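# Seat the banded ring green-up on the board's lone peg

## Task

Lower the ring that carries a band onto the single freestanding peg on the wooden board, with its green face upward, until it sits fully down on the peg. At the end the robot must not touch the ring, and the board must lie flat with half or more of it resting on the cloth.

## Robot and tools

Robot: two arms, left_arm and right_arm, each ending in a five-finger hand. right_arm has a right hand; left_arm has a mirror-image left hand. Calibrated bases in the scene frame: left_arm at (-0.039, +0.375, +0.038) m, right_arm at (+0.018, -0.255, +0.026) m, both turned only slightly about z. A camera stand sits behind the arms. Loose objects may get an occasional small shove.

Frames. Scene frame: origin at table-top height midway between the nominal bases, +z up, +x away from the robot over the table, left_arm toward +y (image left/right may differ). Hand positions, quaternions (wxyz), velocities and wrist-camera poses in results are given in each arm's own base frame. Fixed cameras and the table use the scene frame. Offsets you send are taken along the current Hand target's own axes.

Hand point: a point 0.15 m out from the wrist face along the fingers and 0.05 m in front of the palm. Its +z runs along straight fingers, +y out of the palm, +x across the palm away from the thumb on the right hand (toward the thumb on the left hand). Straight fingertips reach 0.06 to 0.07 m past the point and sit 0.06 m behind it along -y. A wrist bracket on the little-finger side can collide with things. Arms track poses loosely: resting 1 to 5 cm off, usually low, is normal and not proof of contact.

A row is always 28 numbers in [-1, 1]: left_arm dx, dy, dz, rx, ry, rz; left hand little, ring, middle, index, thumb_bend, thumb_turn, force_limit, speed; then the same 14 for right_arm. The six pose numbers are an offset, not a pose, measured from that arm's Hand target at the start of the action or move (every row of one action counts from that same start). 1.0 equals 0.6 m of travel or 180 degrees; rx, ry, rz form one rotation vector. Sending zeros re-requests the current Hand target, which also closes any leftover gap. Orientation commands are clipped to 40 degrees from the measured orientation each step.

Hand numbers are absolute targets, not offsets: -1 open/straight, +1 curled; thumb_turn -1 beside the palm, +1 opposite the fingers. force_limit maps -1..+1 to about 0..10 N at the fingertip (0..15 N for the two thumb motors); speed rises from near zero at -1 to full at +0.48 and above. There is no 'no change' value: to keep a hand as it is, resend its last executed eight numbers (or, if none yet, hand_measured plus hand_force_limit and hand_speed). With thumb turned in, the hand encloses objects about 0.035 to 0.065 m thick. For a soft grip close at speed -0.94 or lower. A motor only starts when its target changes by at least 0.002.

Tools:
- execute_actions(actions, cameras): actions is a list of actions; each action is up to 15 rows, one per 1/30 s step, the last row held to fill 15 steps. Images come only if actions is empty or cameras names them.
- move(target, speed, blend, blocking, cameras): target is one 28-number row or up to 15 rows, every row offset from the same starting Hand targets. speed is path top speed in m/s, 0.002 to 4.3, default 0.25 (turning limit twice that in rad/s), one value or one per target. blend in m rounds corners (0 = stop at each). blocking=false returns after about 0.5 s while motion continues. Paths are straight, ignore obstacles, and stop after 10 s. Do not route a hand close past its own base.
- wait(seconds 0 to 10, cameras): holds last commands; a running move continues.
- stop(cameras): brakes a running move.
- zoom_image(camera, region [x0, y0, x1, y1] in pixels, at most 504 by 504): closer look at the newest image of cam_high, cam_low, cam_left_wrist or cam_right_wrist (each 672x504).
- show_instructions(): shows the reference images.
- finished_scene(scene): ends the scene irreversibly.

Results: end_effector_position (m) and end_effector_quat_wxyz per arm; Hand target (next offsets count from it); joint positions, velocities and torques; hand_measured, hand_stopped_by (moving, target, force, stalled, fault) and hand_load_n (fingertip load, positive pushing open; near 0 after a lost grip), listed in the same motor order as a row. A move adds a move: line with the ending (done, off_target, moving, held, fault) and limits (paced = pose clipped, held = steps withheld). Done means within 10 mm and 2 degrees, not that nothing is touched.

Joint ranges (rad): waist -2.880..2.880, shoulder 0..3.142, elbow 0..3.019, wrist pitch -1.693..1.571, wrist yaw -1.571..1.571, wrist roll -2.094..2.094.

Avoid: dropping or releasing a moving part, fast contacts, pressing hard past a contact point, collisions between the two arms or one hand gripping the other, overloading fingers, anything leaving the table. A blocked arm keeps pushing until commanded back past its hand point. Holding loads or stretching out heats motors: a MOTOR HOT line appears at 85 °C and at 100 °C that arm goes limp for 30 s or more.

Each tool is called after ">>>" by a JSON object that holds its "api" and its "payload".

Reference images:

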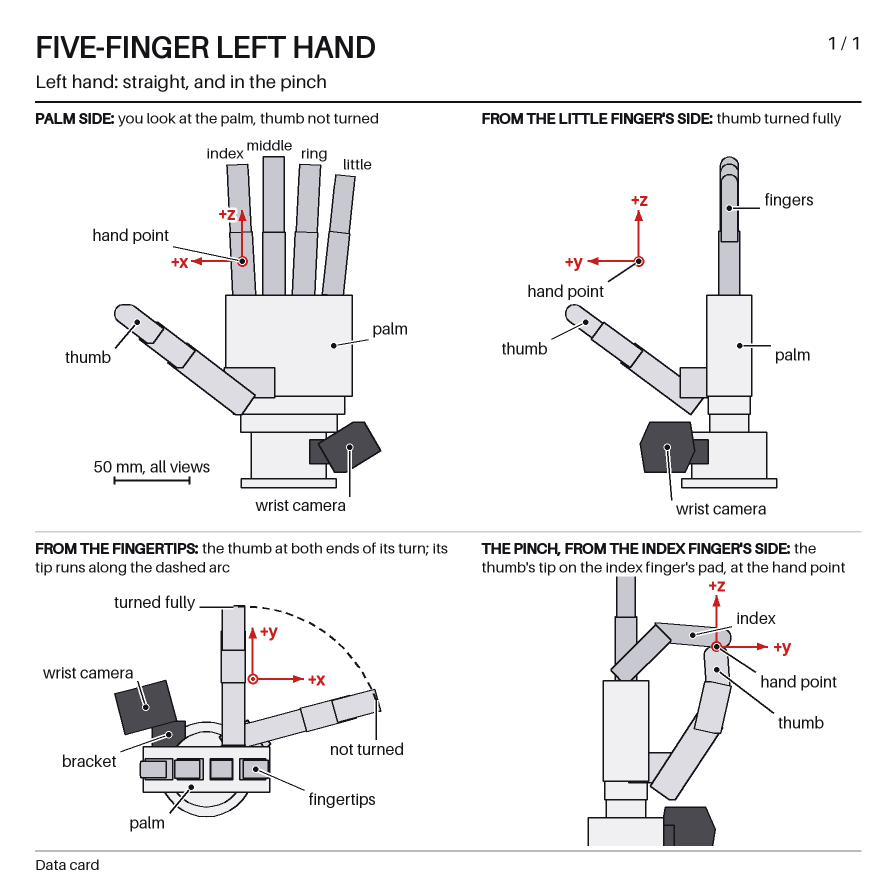

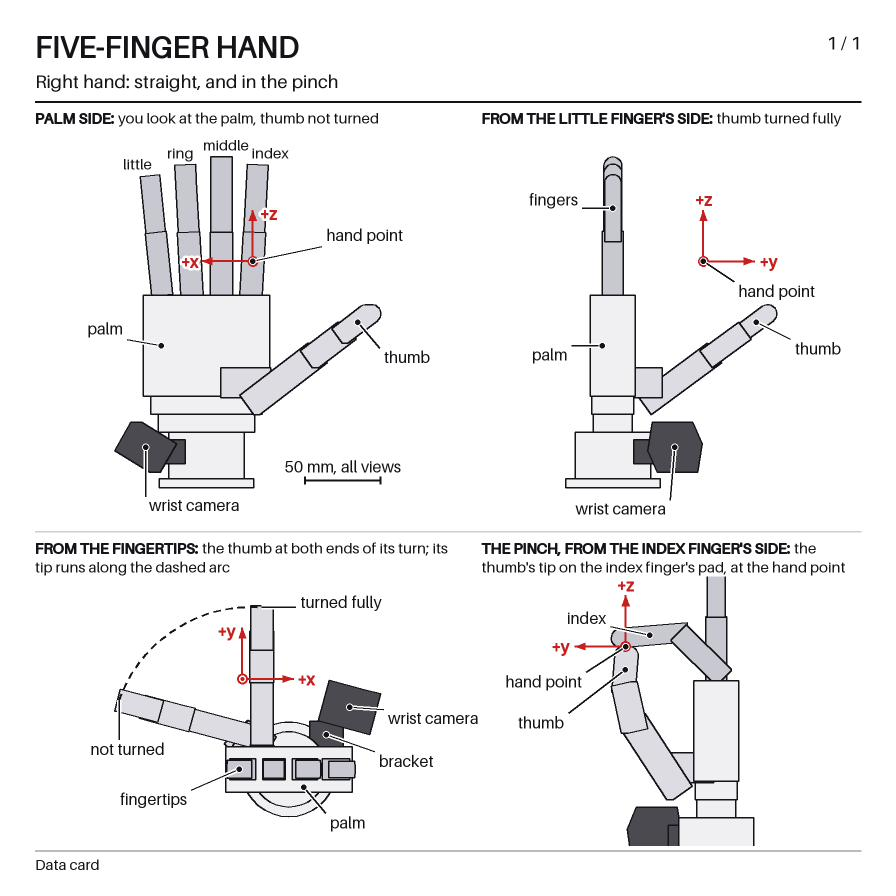

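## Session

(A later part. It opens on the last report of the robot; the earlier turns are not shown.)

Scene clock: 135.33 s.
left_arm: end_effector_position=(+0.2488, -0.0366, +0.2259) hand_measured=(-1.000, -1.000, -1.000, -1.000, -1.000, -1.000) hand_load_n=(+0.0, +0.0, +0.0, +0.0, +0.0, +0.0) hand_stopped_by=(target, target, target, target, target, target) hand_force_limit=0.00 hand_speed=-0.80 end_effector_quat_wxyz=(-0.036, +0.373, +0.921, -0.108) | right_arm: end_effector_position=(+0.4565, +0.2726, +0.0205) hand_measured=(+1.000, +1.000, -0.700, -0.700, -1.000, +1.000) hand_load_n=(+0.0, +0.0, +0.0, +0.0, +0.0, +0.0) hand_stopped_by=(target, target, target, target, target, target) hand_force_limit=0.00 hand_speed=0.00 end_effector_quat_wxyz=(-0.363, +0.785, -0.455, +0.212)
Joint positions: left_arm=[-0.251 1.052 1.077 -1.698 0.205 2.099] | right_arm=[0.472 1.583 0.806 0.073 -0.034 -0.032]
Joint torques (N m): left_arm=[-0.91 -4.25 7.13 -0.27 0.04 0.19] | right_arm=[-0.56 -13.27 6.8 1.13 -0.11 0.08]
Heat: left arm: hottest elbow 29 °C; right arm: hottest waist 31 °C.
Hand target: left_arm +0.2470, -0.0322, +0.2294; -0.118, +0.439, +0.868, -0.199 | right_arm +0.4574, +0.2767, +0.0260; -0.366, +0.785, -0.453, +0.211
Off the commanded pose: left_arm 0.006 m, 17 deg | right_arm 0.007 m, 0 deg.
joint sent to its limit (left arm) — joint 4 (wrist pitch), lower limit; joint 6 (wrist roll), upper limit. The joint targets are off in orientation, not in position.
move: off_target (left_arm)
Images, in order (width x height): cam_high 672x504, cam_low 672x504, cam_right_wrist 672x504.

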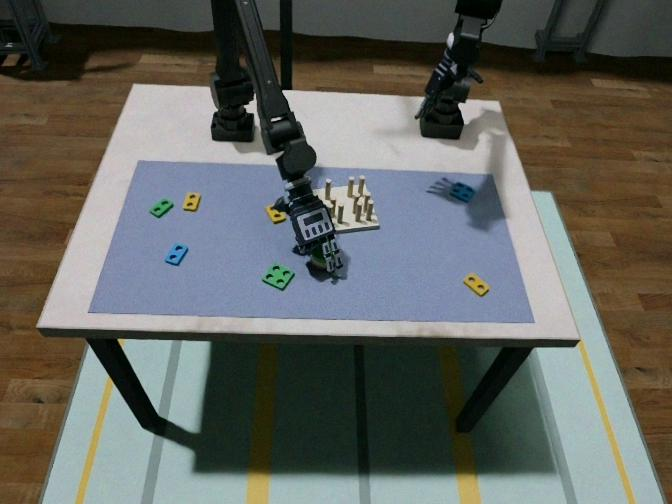

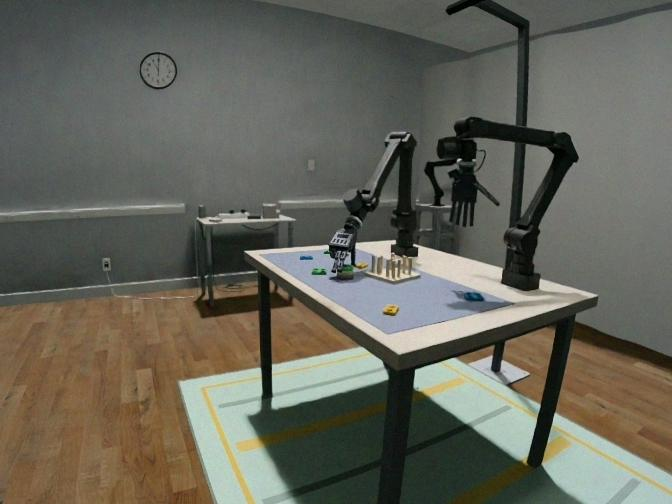

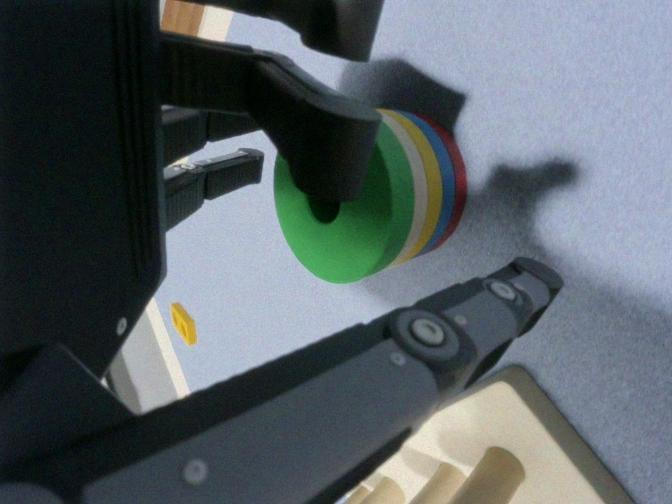

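>>> {"api": "move", "payload": {"target": [0,0,0,0,0,0,-1,-1,-1,-1,-1,-1,0,-0.8,0,0,0,0,0,0,1,1,0.3,0.3,-0.55,1,-0.2,-0.93], "cameras": ["cam_high","cam_low","cam_right_wrist"]}}

Scene clock: 146.33 s.
left_arm: end_effector_position=(+0.2488, -0.0366, +0.2259) hand_measured=(-1.000, -1.000, -1.000, -1.000, -1.000, -1.000) hand_load_n=(+0.0, +0.0, +0.0, +0.0, +0.0, +0.0) hand_stopped_by=(target, target, target, target, target, target) hand_force_limit=0.00 hand_speed=-0.80 end_effector_quat_wxyz=(-0.036, +0.373, +0.921, -0.108) | right_arm: end_effector_position=(+0.4565, +0.2726, +0.0205) hand_measured=(+1.000, +1.000, -0.196, -0.190, -0.744, +1.000) hand_load_n=(+0.5, +0.0, +2.5, +5.5, +8.5, +0.0) hand_stopped_by=(target, target, force, force, force, target) hand_force_limit=-0.20 hand_speed=-0.93 end_effector_quat_wxyz=(-0.363, +0.785, -0.455, +0.212)
Joint positions: left_arm=[-0.251 1.052 1.077 -1.698 0.205 2.099] | right_arm=[0.472 1.583 0.806 0.073 -0.034 -0.032]
Joint torques (N m): left_arm=[-1.03 -4.25 7.15 -0.25 0.04 0.19] | right_arm=[-0.62 -13.33 6.83 1.21 -0.11 0.08]
Heat: left arm: hottest elbow 29 °C; right arm: hottest waist 31 °C.
Hand target: left_arm +0.2470, -0.0322, +0.2294; -0.118, +0.439, +0.868, -0.199 | right_arm +0.4574, +0.2767, +0.0260; -0.366, +0.785, -0.453, +0.211
Off the commanded pose: left_arm 0.006 m, 17 deg | right_arm 0.007 m, 0 deg.
joint sent to its limit (left arm) — joint 4 (wrist pitch), lower limit; joint 6 (wrist roll), upper limit. The joint targets are off in orientation, not in position.
move: off_target (left_arm)
Images, in order (width x height): cam_high 672x504, cam_low 672x504, cam_right_wrist 672x504.

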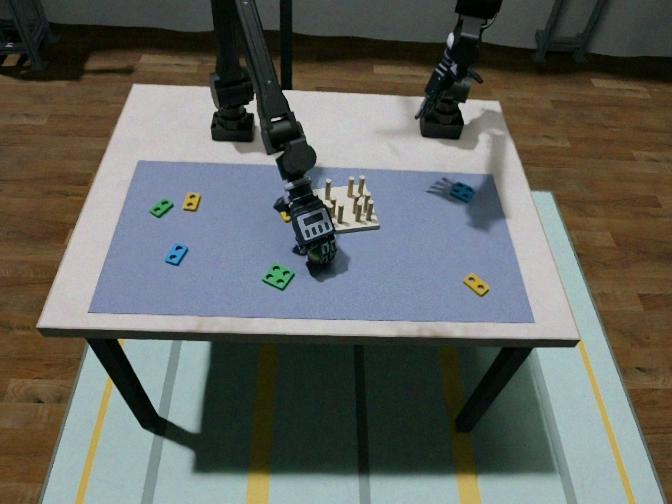

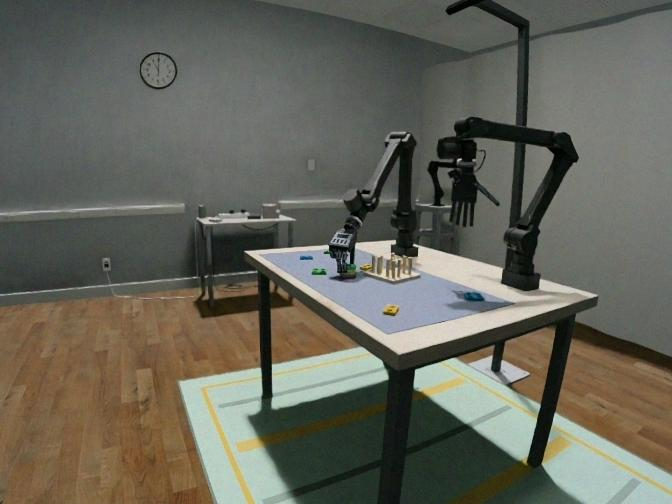

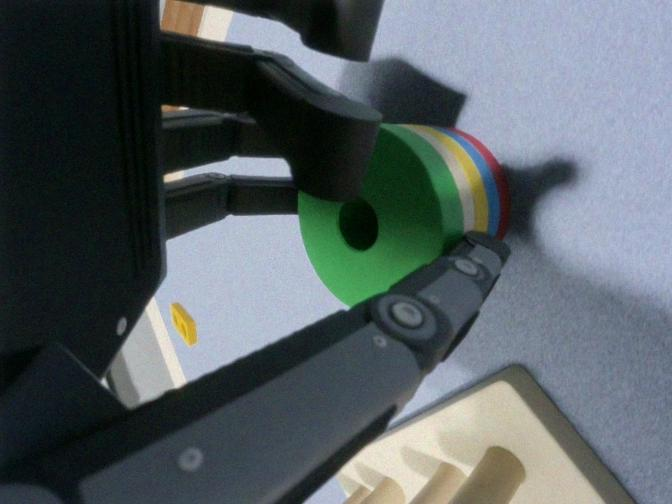

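>>> {"api": "move", "payload": {"target": [0,0,0,0,0,0,-1,-1,-1,-1,-1,-1,0,-0.8,0,-0.1277,-0.1071,0,0,0,1,1,0.3,0.3,-0.55,1,-0.2,-0.93], "speed": 0.08, "cameras": ["cam_high","cam_low","cam_right_wrist"]}}

>>> {"api": "zoom_image", "payload": {"camera": "cam_high", "region": [280, 160, 400, 280]}}

>>> {"api": "zoom_image", "payload": {"camera": "cam_low", "region": [310, 190, 430, 290]}}

Scene clock: 151.00 s.
left_arm: end_effector_position=(+0.2488, -0.0366, +0.2259) hand_measured=(-1.000, -1.000, -1.000, -1.000, -1.000, -1.000) hand_load_n=(+0.0, +0.0, +0.0, +0.0, +0.0, +0.0) hand_stopped_by=(target, target, target, target, target, target) hand_force_limit=0.00 hand_speed=-0.80 end_effector_quat_wxyz=(-0.036, +0.373, +0.921, -0.108) | right_arm: end_effector_position=(+0.4455, +0.2670, +0.1031) hand_measured=(+1.000, +1.000, -0.196, -0.190, -0.744, +1.000) hand_load_n=(+0.0, +0.0, +3.0, +5.5, +8.5, +0.0) hand_stopped_by=(target, target, force, force, force, target) hand_force_limit=-0.20 hand_speed=-0.93 end_effector_quat_wxyz=(-0.349, +0.791, -0.459, +0.203)
Joint positions: left_arm=[-0.251 1.052 1.077 -1.698 0.205 2.099] | right_arm=[0.472 1.412 0.901 -0.229 -0.035 -0.032]
Joint torques (N m): left_arm=[-0.91 -4.25 7.13 -0.25 0.04 0.19] | right_arm=[-0.56 -12.16 10.19 1.18 -0.11 0.08]
Heat: left arm: hottest elbow 29 °C; right arm: hottest waist 31 °C.
Hand target: left_arm +0.2470, -0.0322, +0.2294; -0.118, +0.439, +0.868, -0.199 | right_arm +0.4574, +0.2766, +0.1259; -0.366, +0.785, -0.453, +0.211
Off the commanded pose: left_arm 0.006 m, 17 deg | right_arm 0.028 m, 2 deg.
joint sent to its limit (left arm) — joint 4 (wrist pitch), lower limit; joint 6 (wrist roll), upper limit. The joint targets are off in orientation, not in position.
move: off_target (left_arm, right_arm)
Images, in order (width x height): cam_high 672x504, cam_low 672x504, cam_right_wrist 672x504.

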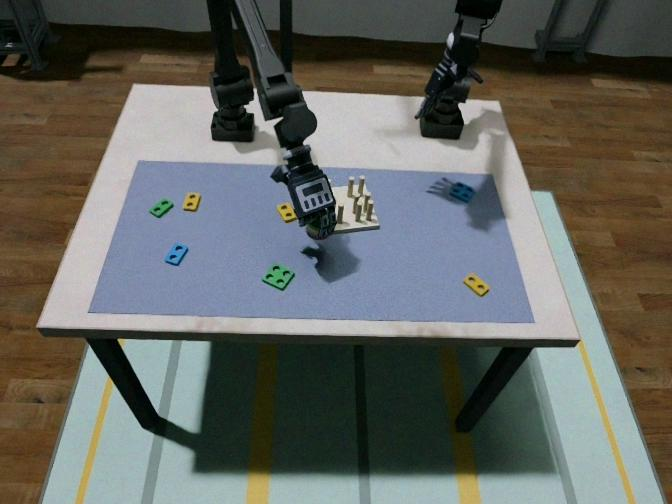

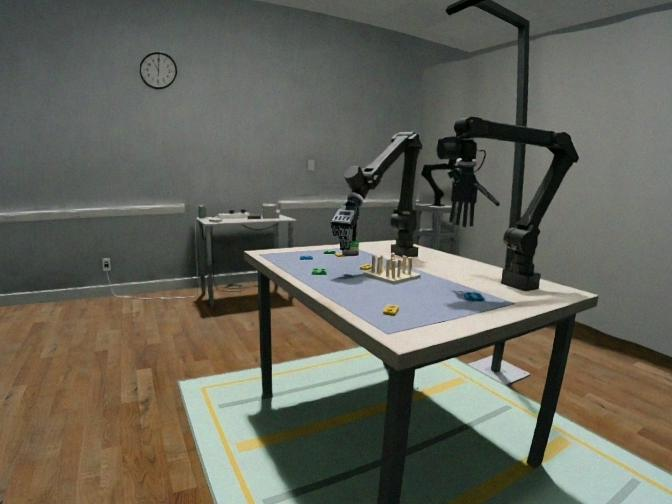

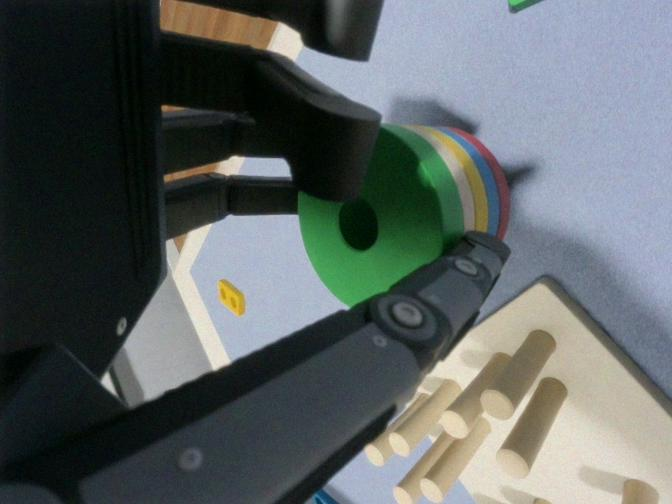

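Scaled by 4.200 from the camera's 672x504 image, which has a finer 960x720 frame.

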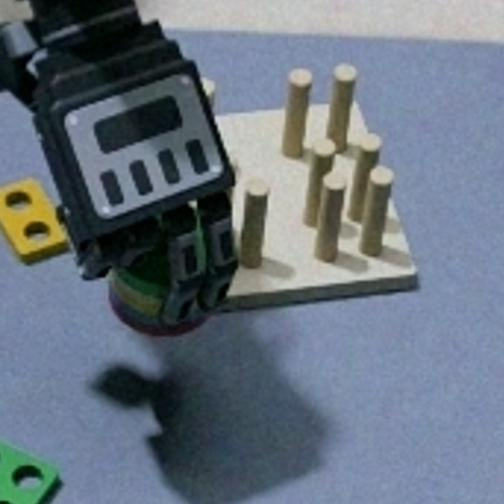

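Scaled by 4.200 from the camera's 672x504 image, which has a finer 960x720 frame.

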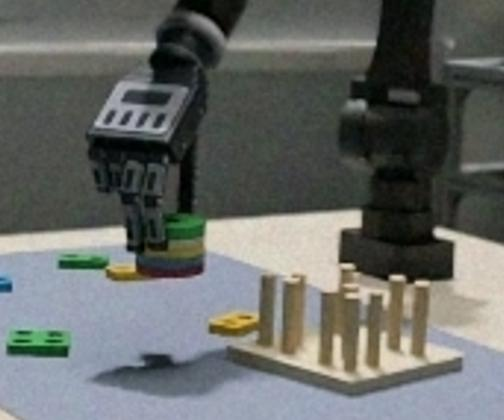

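>>> {"api": "move", "payload": {"target": [[0,0,0,0,0,0,-1,-1,-1,-1,-1,-1,0,-0.8,0,-0.0638,-0.0536,0,0,0,1,1,0.3,0.3,-0.55,1,-0.2,-0.93],[0,0,0,0,0,0,-1,-1,-1,-1,-1,-1,0,-0.8,-0.1651,0.1112,-0.2620,0,-0.0638,-0.0536,1,1,0.3,0.3,-0.55,1,-0.2,-0.93]], "speed": 0.12, "blend": [0.02,0], "cameras": ["all"]}}

>>> {"api": "zoom_image", "payload": {"camera": "cam_high", "region": [280, 130, 400, 250]}}

>>> {"api": "zoom_image", "payload": {"camera": "cam_low", "region": [330, 180, 430, 290]}}

Scene clock: 168.43 s.
left_arm: end_effector_position=(+0.2488, -0.0366, +0.2259) hand_measured=(-1.000, -1.000, -1.000, -1.000, -1.000, -1.000) hand_load_n=(-0.5, +0.0, +0.0, +0.0, +0.0, +0.0) hand_stopped_by=(target, target, target, target, target, target) hand_force_limit=0.00 hand_speed=-0.80 end_effector_quat_wxyz=(-0.036, +0.373, +0.921, -0.108) | right_arm: end_effector_position=(+0.2722, +0.2778, +0.1737) hand_measured=(+1.000, +1.000, -0.196, -0.190, -0.744, +1.000) hand_load_n=(+0.0, +0.5, +3.0, +5.5, +8.5, +0.0) hand_stopped_by=(target, target, force, force, force, target) hand_force_limit=-0.20 hand_speed=-0.93 end_effector_quat_wxyz=(-0.389, +0.836, -0.351, +0.163)
Joint positions: left_arm=[-0.251 1.052 1.077 -1.698 0.205 2.099] | right_arm=[0.695 0.932 0.715 -0.485 -0.061 -0.052]
Joint torques (N m): left_arm=[-0.97 -4.25 7.12 -0.27 0.04 0.19] | right_arm=[0.21 -5.13 8.05 1.31 0.12 0.1]
Heat: left arm: hottest elbow 29 °C; right arm: hottest waist 31 °C.
Hand target: left_arm +0.2470, -0.0322, +0.2294; -0.118, +0.439, +0.868, -0.199 | right_arm +0.2666, +0.2806, +0.1760; -0.390, +0.837, -0.347, +0.161
Off the commanded pose: left_arm 0.006 m, 17 deg | right_arm 0.007 m, 1 deg.
joint sent to its limit (left arm) — joint 4 (wrist pitch), lower limit; joint 6 (wrist roll), upper limit. The joint targets are off in orientation, not in position.
move: off_target (left_arm)

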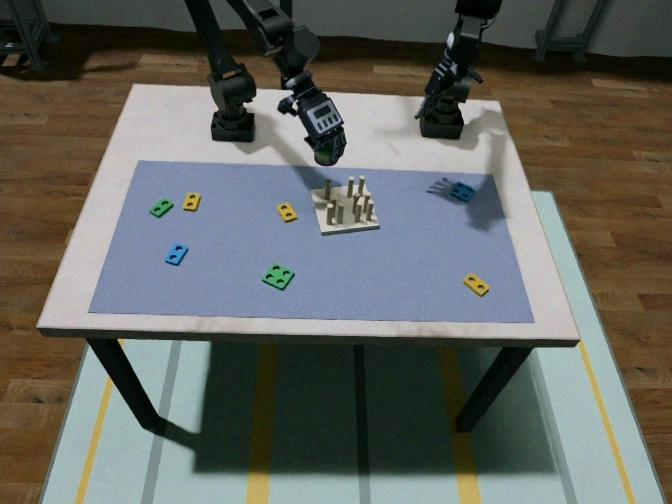

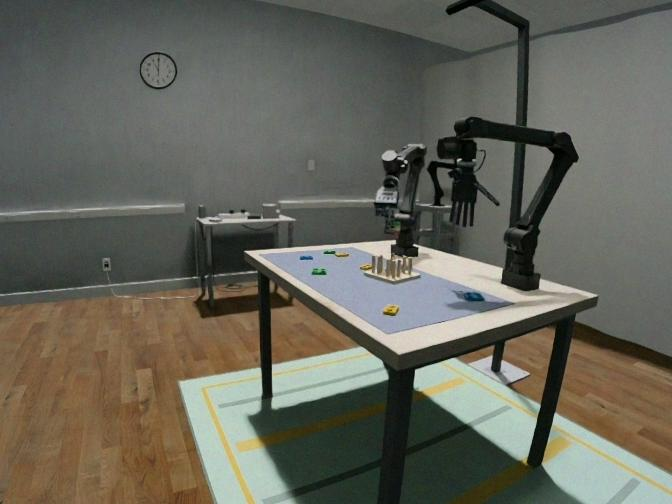

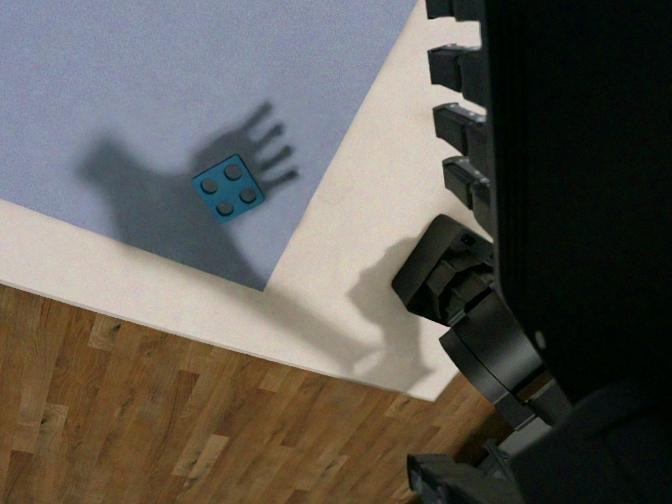

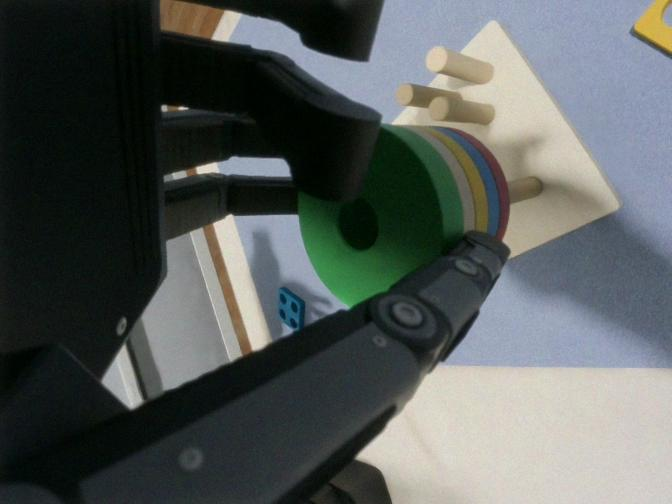

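Scaled by 4.200 from the camera's 672x504 image, which has a finer 960x720 frame.

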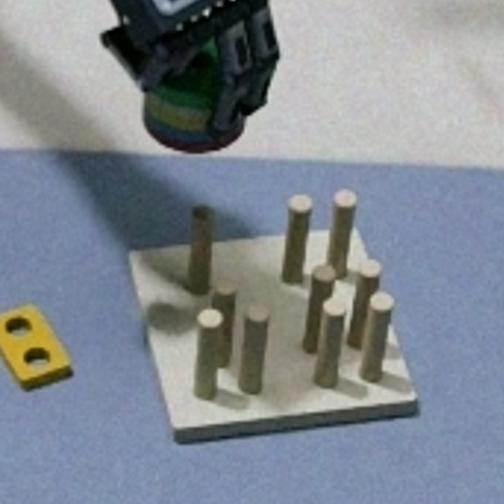

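Scaled by 4.582 from the camera's 672x504 image, which has a finer 960x720 frame.

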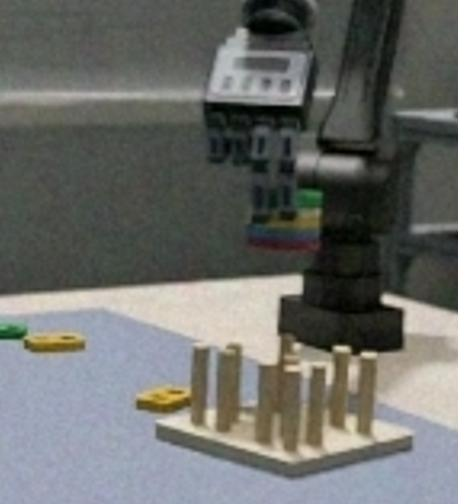

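>>> {"api": "move", "payload": {"target": [0,0,0,0,0,0,-1,-1,-1,-1,-1,-1,0,-0.8,-0.013,0.0639,0.0613,0,0,0,1,1,0.3,0.3,-0.55,1,-0.2,-0.93], "speed": 0.08, "cameras": ["cam_high","cam_low","cam_right_wrist"]}}

>>> {"api": "zoom_image", "payload": {"camera": "cam_high", "region": [295, 145, 375, 225]}}

>>> {"api": "zoom_image", "payload": {"camera": "cam_low", "region": [350, 200, 430, 290]}}

>>> {"api": "zoom_image", "payload": {"camera": "cam_right_wrist", "region": [280, 100, 580, 320]}}

Scene clock: 179.77 s.
left_arm: end_effector_position=(+0.2488, -0.0366, +0.2259) hand_measured=(-1.000, -1.000, -1.000, -1.000, -1.000, -1.000) hand_load_n=(+0.0, +0.0, -0.5, +0.0, +0.0, +0.0) hand_stopped_by=(target, target, target, target, target, target) hand_force_limit=0.00 hand_speed=-0.80 end_effector_quat_wxyz=(-0.036, +0.373, +0.921, -0.108) | right_arm: end_effector_position=(+0.2646, +0.2816, +0.1232) hand_measured=(+1.000, +1.000, -0.196, -0.190, -0.744, +1.000) hand_load_n=(+0.0, +0.0, +3.0, +5.5, +8.5, +0.0) hand_stopped_by=(target, target, force, force, force, target) hand_force_limit=-0.20 hand_speed=-0.93 end_effector_quat_wxyz=(-0.386, +0.838, -0.350, +0.163)
Joint positions: left_arm=[-0.251 1.052 1.077 -1.698 0.205 2.099] | right_arm=[0.724 0.975 0.603 -0.334 -0.039 -0.038]
Joint velocities: left_arm=[within noise] | right_arm=[-0.005 -0.005 0.002 -0.002 -0.022 -0.154]
Joint torques (N m): left_arm=[-0.91 -4.31 7.15 -0.25 0.04 0.19] | right_arm=[0.21 -3.72 7.9 2.14 0.14 0.17]
Heat: left arm: hottest elbow 29 °C; right arm: hottest waist 31 °C.
Hand target: left_arm +0.2470, -0.0322, +0.2294; -0.118, +0.439, +0.868, -0.199 | right_arm +0.2635, +0.2887, +0.1230; -0.391, +0.837, -0.347, +0.161
Off the commanded pose: left_arm 0.006 m, 17 deg | right_arm 0.007 m, 1 deg.
joint sent to its limit (left arm) — joint 4 (wrist pitch), lower limit; joint 6 (wrist roll), upper limit. The joint targets are off in orientation, not in position.
move: off_target (left_arm)
Images, in order (width x height): cam_high 672x504, cam_low 672x504, cam_right_wrist 672x504.

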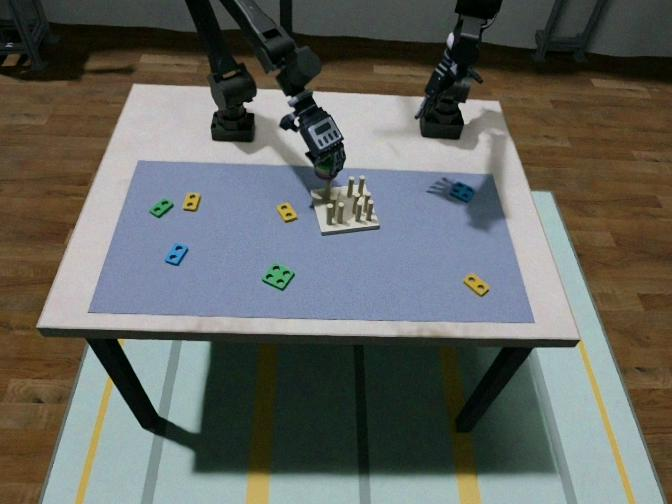

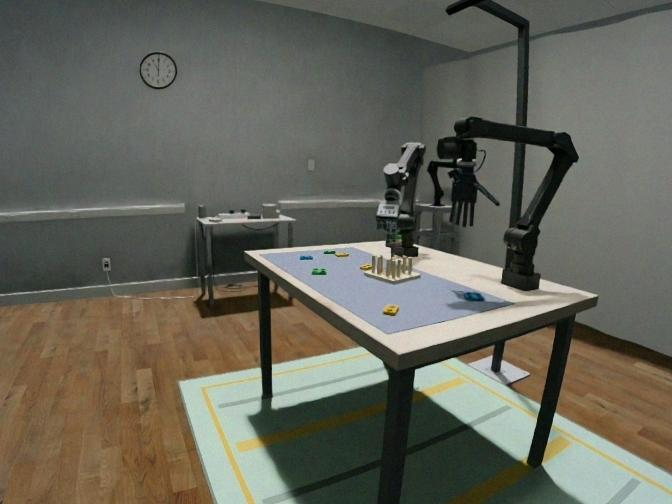

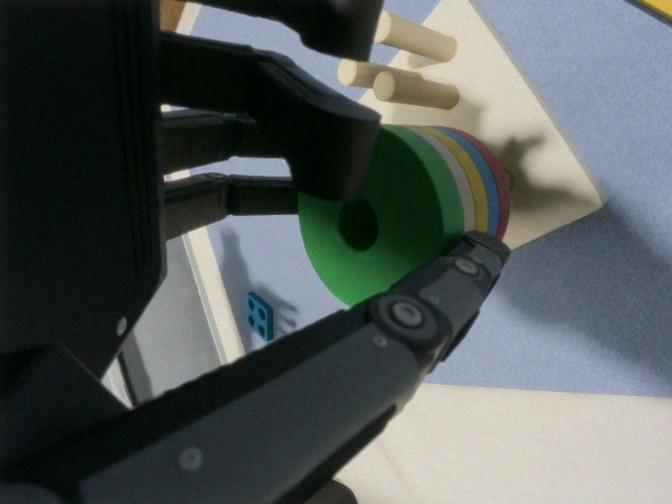

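Scaled by 6.300 from the camera's 672x504 image, which has a finer 960x720 frame.

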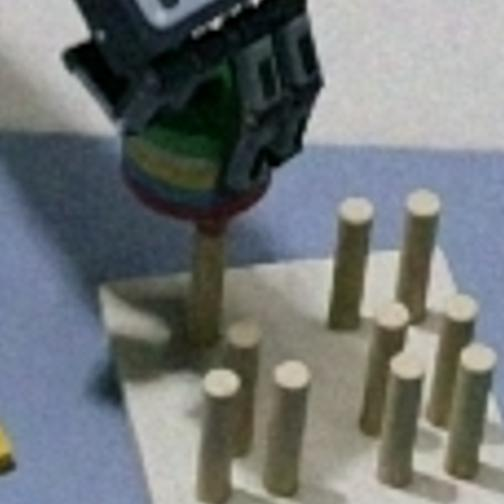

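Scaled by 5.600 from the camera's 672x504 image, which has a finer 960x720 frame.

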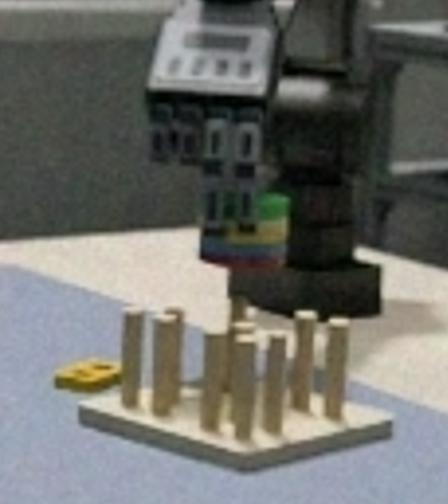

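Scaled by 1.680 from the camera's 672x504 image, which has a finer 960x720 frame.

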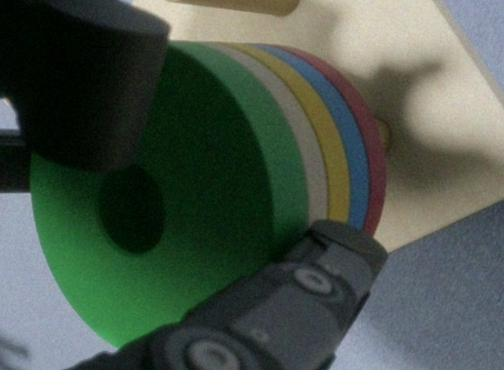

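>>> {"api": "move", "payload": {"target": [0,0,0,0,0,0,-1,-1,-1,-1,-1,-1,0,-0.8,0.0038,0.0077,0.0247,0,0,0,1,1,0.3,0.3,-0.55,1,-0.2,-0.93], "speed": 0.05, "cameras": ["cam_high","cam_low","cam_right_wrist"]}}

>>> {"api": "zoom_image", "payload": {"camera": "cam_high", "region": [295, 145, 375, 225]}}

>>> {"api": "zoom_image", "payload": {"camera": "cam_low", "region": [350, 210, 430, 290]}}

>>> {"api": "zoom_image", "payload": {"camera": "cam_right_wrist", "region": [280, 100, 580, 320]}}

Scene clock: 187.27 s.
left_arm: end_effector_position=(+0.2488, -0.0366, +0.2259) hand_measured=(-1.000, -1.000, -1.000, -1.000, -1.000, -1.000) hand_load_n=(+0.0, +0.0, +0.0, +0.0, +0.0, +0.0) hand_stopped_by=(target, target, target, target, target, target) hand_force_limit=0.00 hand_speed=-0.80 end_effector_quat_wxyz=(-0.036, +0.373, +0.921, -0.108) | right_arm: end_effector_position=(+0.2713, +0.2875, +0.1111) hand_measured=(+1.000, +1.000, -0.196, -0.190, -0.744, +1.000) hand_load_n=(+0.0, +0.0, +3.0, +5.5, +8.5, +0.5) hand_stopped_by=(target, target, force, force, force, target) hand_force_limit=-0.20 hand_speed=-0.93 end_effector_quat_wxyz=(-0.387, +0.837, -0.350, +0.164)
Joint positions: left_arm=[-0.251 1.052 1.077 -1.698 0.205 2.099] | right_arm=[0.724 1.022 0.595 -0.277 -0.039 -0.038]
Joint torques (N m): left_arm=[-0.97 -4.19 7.13 -0.25 0.04 0.19] | right_arm=[-0.26 -4.19 7.66 2.04 -0.08 0.11]
Heat: left arm: hottest elbow 29 °C; right arm: hottest waist 31 °C.
Hand target: left_arm +0.2470, -0.0322, +0.2294; -0.118, +0.439, +0.868, -0.199 | right_arm +0.2710, +0.2930, +0.1101; -0.391, +0.837, -0.347, +0.161
Off the commanded pose: left_arm 0.006 m, 17 deg | right_arm 0.006 m, 1 deg.
joint sent to its limit (left arm) — joint 4 (wrist pitch), lower limit; joint 6 (wrist roll), upper limit. The joint targets are off in orientation, not in position.
move: off_target (left_arm)
Images, in order (width x height): cam_high 672x504, cam_low 672x504, cam_right_wrist 672x504.

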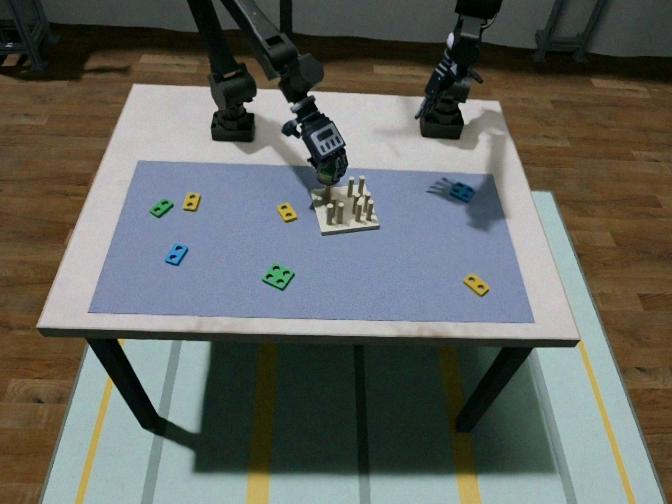

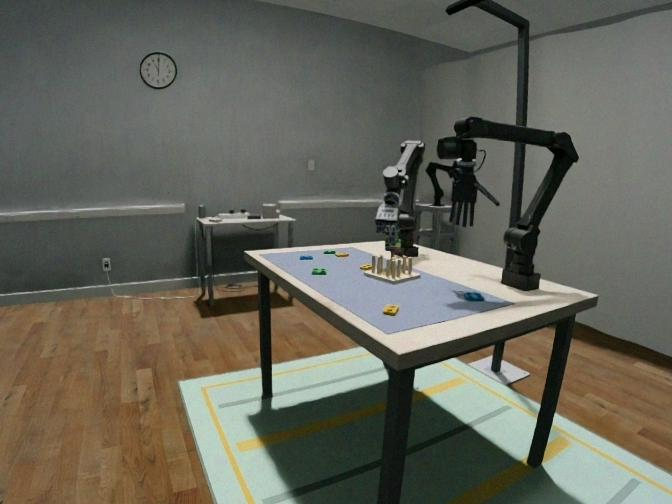

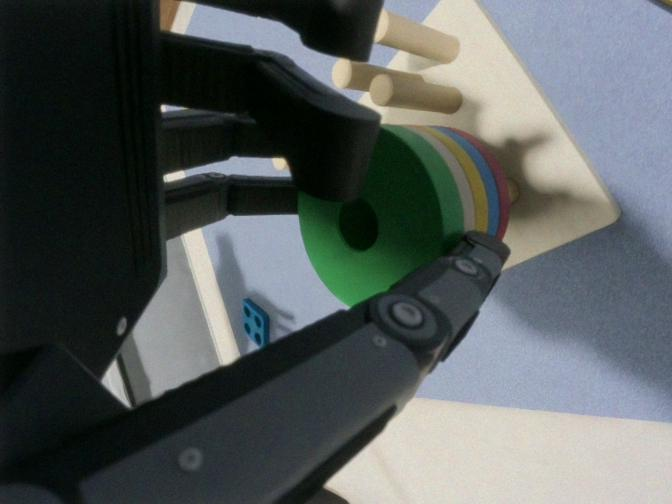

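Scaled by 6.300 from the camera's 672x504 image, which has a finer 960x720 frame.

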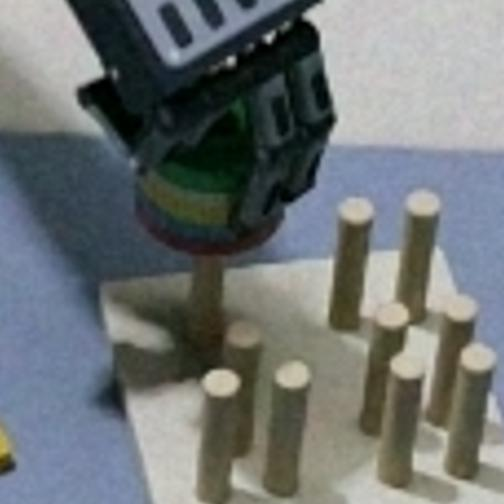

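Scaled by 6.300 from the camera's 672x504 image, which has a finer 960x720 frame.

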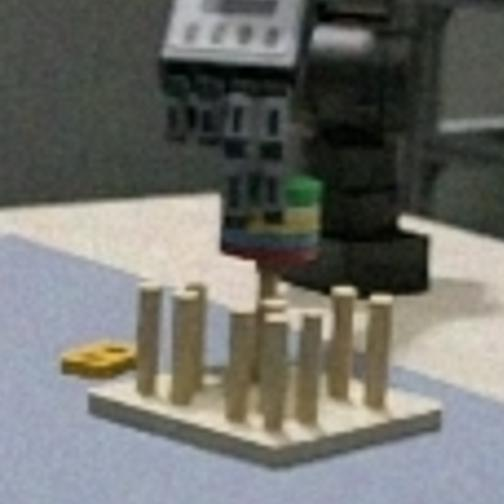

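Scaled by 1.680 from the camera's 672x504 image, which has a finer 960x720 frame.

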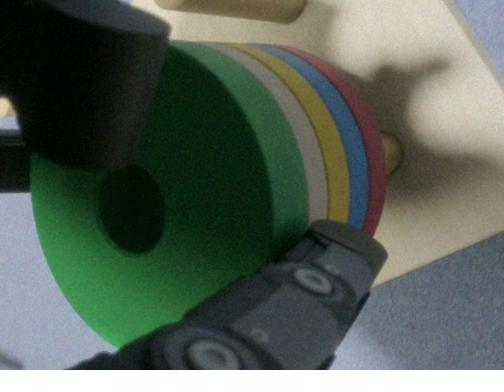

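>>> {"api": "move", "payload": {"target": [0,0,0,0,0,0,-1,-1,-1,-1,-1,-1,0,-0.8,0.0024,0.011,0.0155,0,0,0,1,1,0.3,0.3,-0.55,1,-0.2,-0.93], "speed": 0.03, "cameras": ["cam_high","cam_low","cam_right_wrist"]}}

>>> {"api": "zoom_image", "payload": {"camera": "cam_high", "region": [305, 155, 365, 215]}}

>>> {"api": "zoom_image", "payload": {"camera": "cam_low", "region": [360, 220, 430, 290]}}

Scene clock: 193.10 s.
left_arm: end_effector_position=(+0.2488, -0.0366, +0.2259) hand_measured=(-1.000, -1.000, -1.000, -1.000, -1.000, -1.000) hand_load_n=(+0.0, +0.0, +0.0, +0.0, +0.0, +0.0) hand_stopped_by=(target, target, target, target, target, target) hand_force_limit=0.00 hand_speed=-0.80 end_effector_quat_wxyz=(-0.036, +0.373, +0.921, -0.108) | right_arm: end_effector_position=(+0.2736, +0.2898, +0.1006) hand_measured=(+1.000, +1.000, -0.196, -0.190, -0.744, +1.000) hand_load_n=(+0.0, +0.0, +3.0, +5.5, +8.5, +0.0) hand_stopped_by=(target, target, force, force, force, target) hand_force_limit=-0.20 hand_speed=-0.93 end_effector_quat_wxyz=(-0.388, +0.837, -0.349, +0.163)
Joint positions: left_arm=[-0.251 1.052 1.077 -1.698 0.205 2.099] | right_arm=[0.724 1.05 0.581 -0.234 -0.04 -0.038]
Joint torques (N m): left_arm=[-0.91 -4.25 7.13 -0.25 0.04 0.19] | right_arm=[-0.56 -4.31 7.51 2.18 -0.17 0.08]
Heat: left arm: hottest elbow 29 °C; right arm: hottest waist 31 °C.
Hand target: left_arm +0.2470, -0.0322, +0.2294; -0.118, +0.439, +0.868, -0.199 | right_arm +0.2741, +0.2941, +0.0990; -0.391, +0.837, -0.347, +0.161
Off the commanded pose: left_arm 0.006 m, 17 deg | right_arm 0.005 m, 1 deg.
joint sent to its limit (left arm) — joint 4 (wrist pitch), lower limit; joint 6 (wrist roll), upper limit. The joint targets are off in orientation, not in position.
move: off_target (left_arm)
Images, in order (width x height): cam_high 672x504, cam_low 672x504, cam_right_wrist 672x504.

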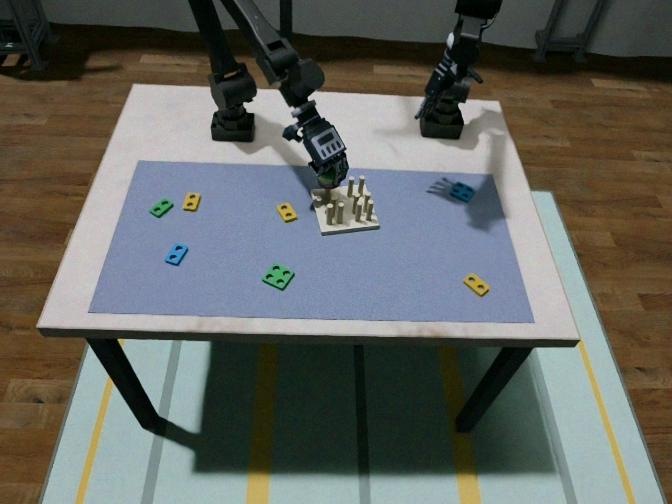

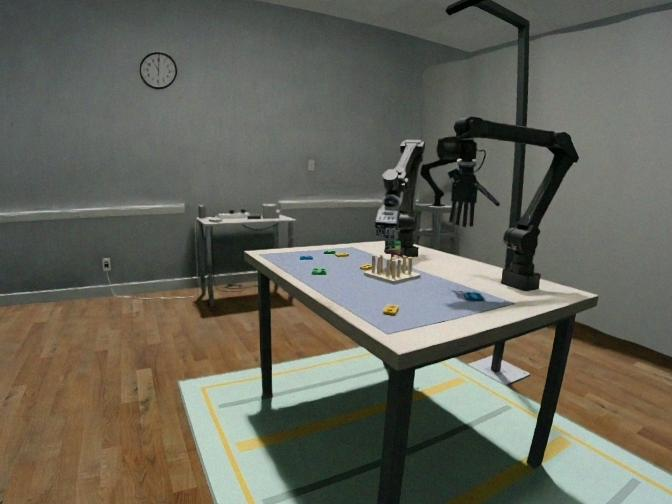

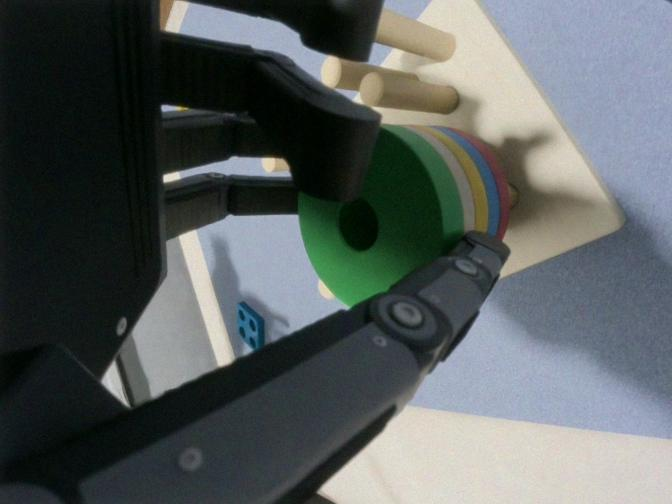

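Scaled by 8.400 from the camera's 672x504 image, which has a finer 960x720 frame.

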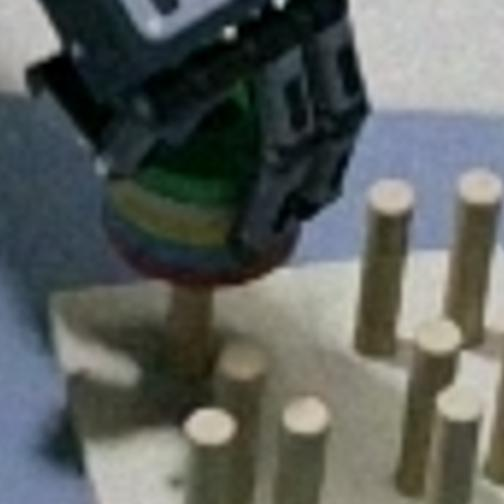

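Scaled by 7.200 from the camera's 672x504 image, which has a finer 960x720 frame.

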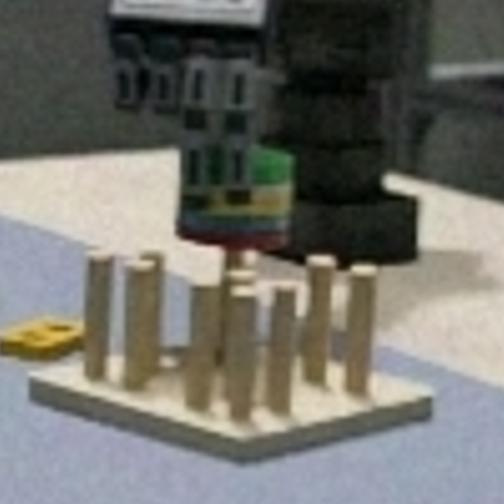

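>>> {"api": "zoom_image", "payload": {"camera": "cam_low", "region": [375, 235, 410, 285]}}

>>> {"api": "zoom_image", "payload": {"camera": "cam_high", "region": [315, 165, 345, 205]}}

>>> {"api": "zoom_image", "payload": {"camera": "cam_right_wrist", "region": [300, 110, 560, 310]}}

Scaled by 10.080 from the camera's 672x504 image, which has a finer 960x720 frame.

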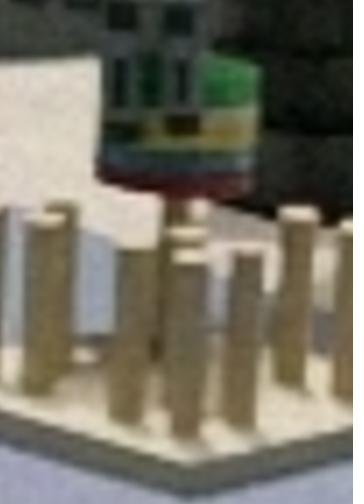

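Scaled by 12.600 from the camera's 672x504 image, which has a finer 960x720 frame.

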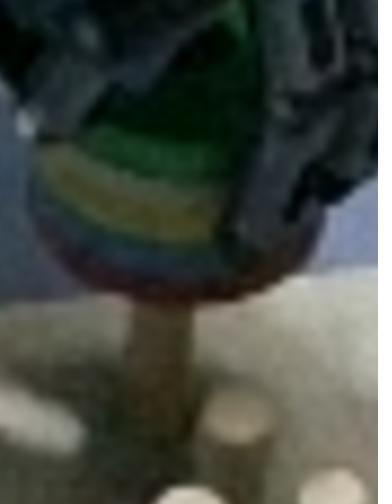

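Scaled by 1.938 from the camera's 672x504 image, which has a finer 960x720 frame.

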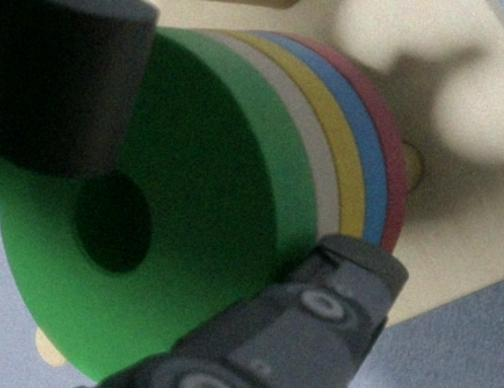

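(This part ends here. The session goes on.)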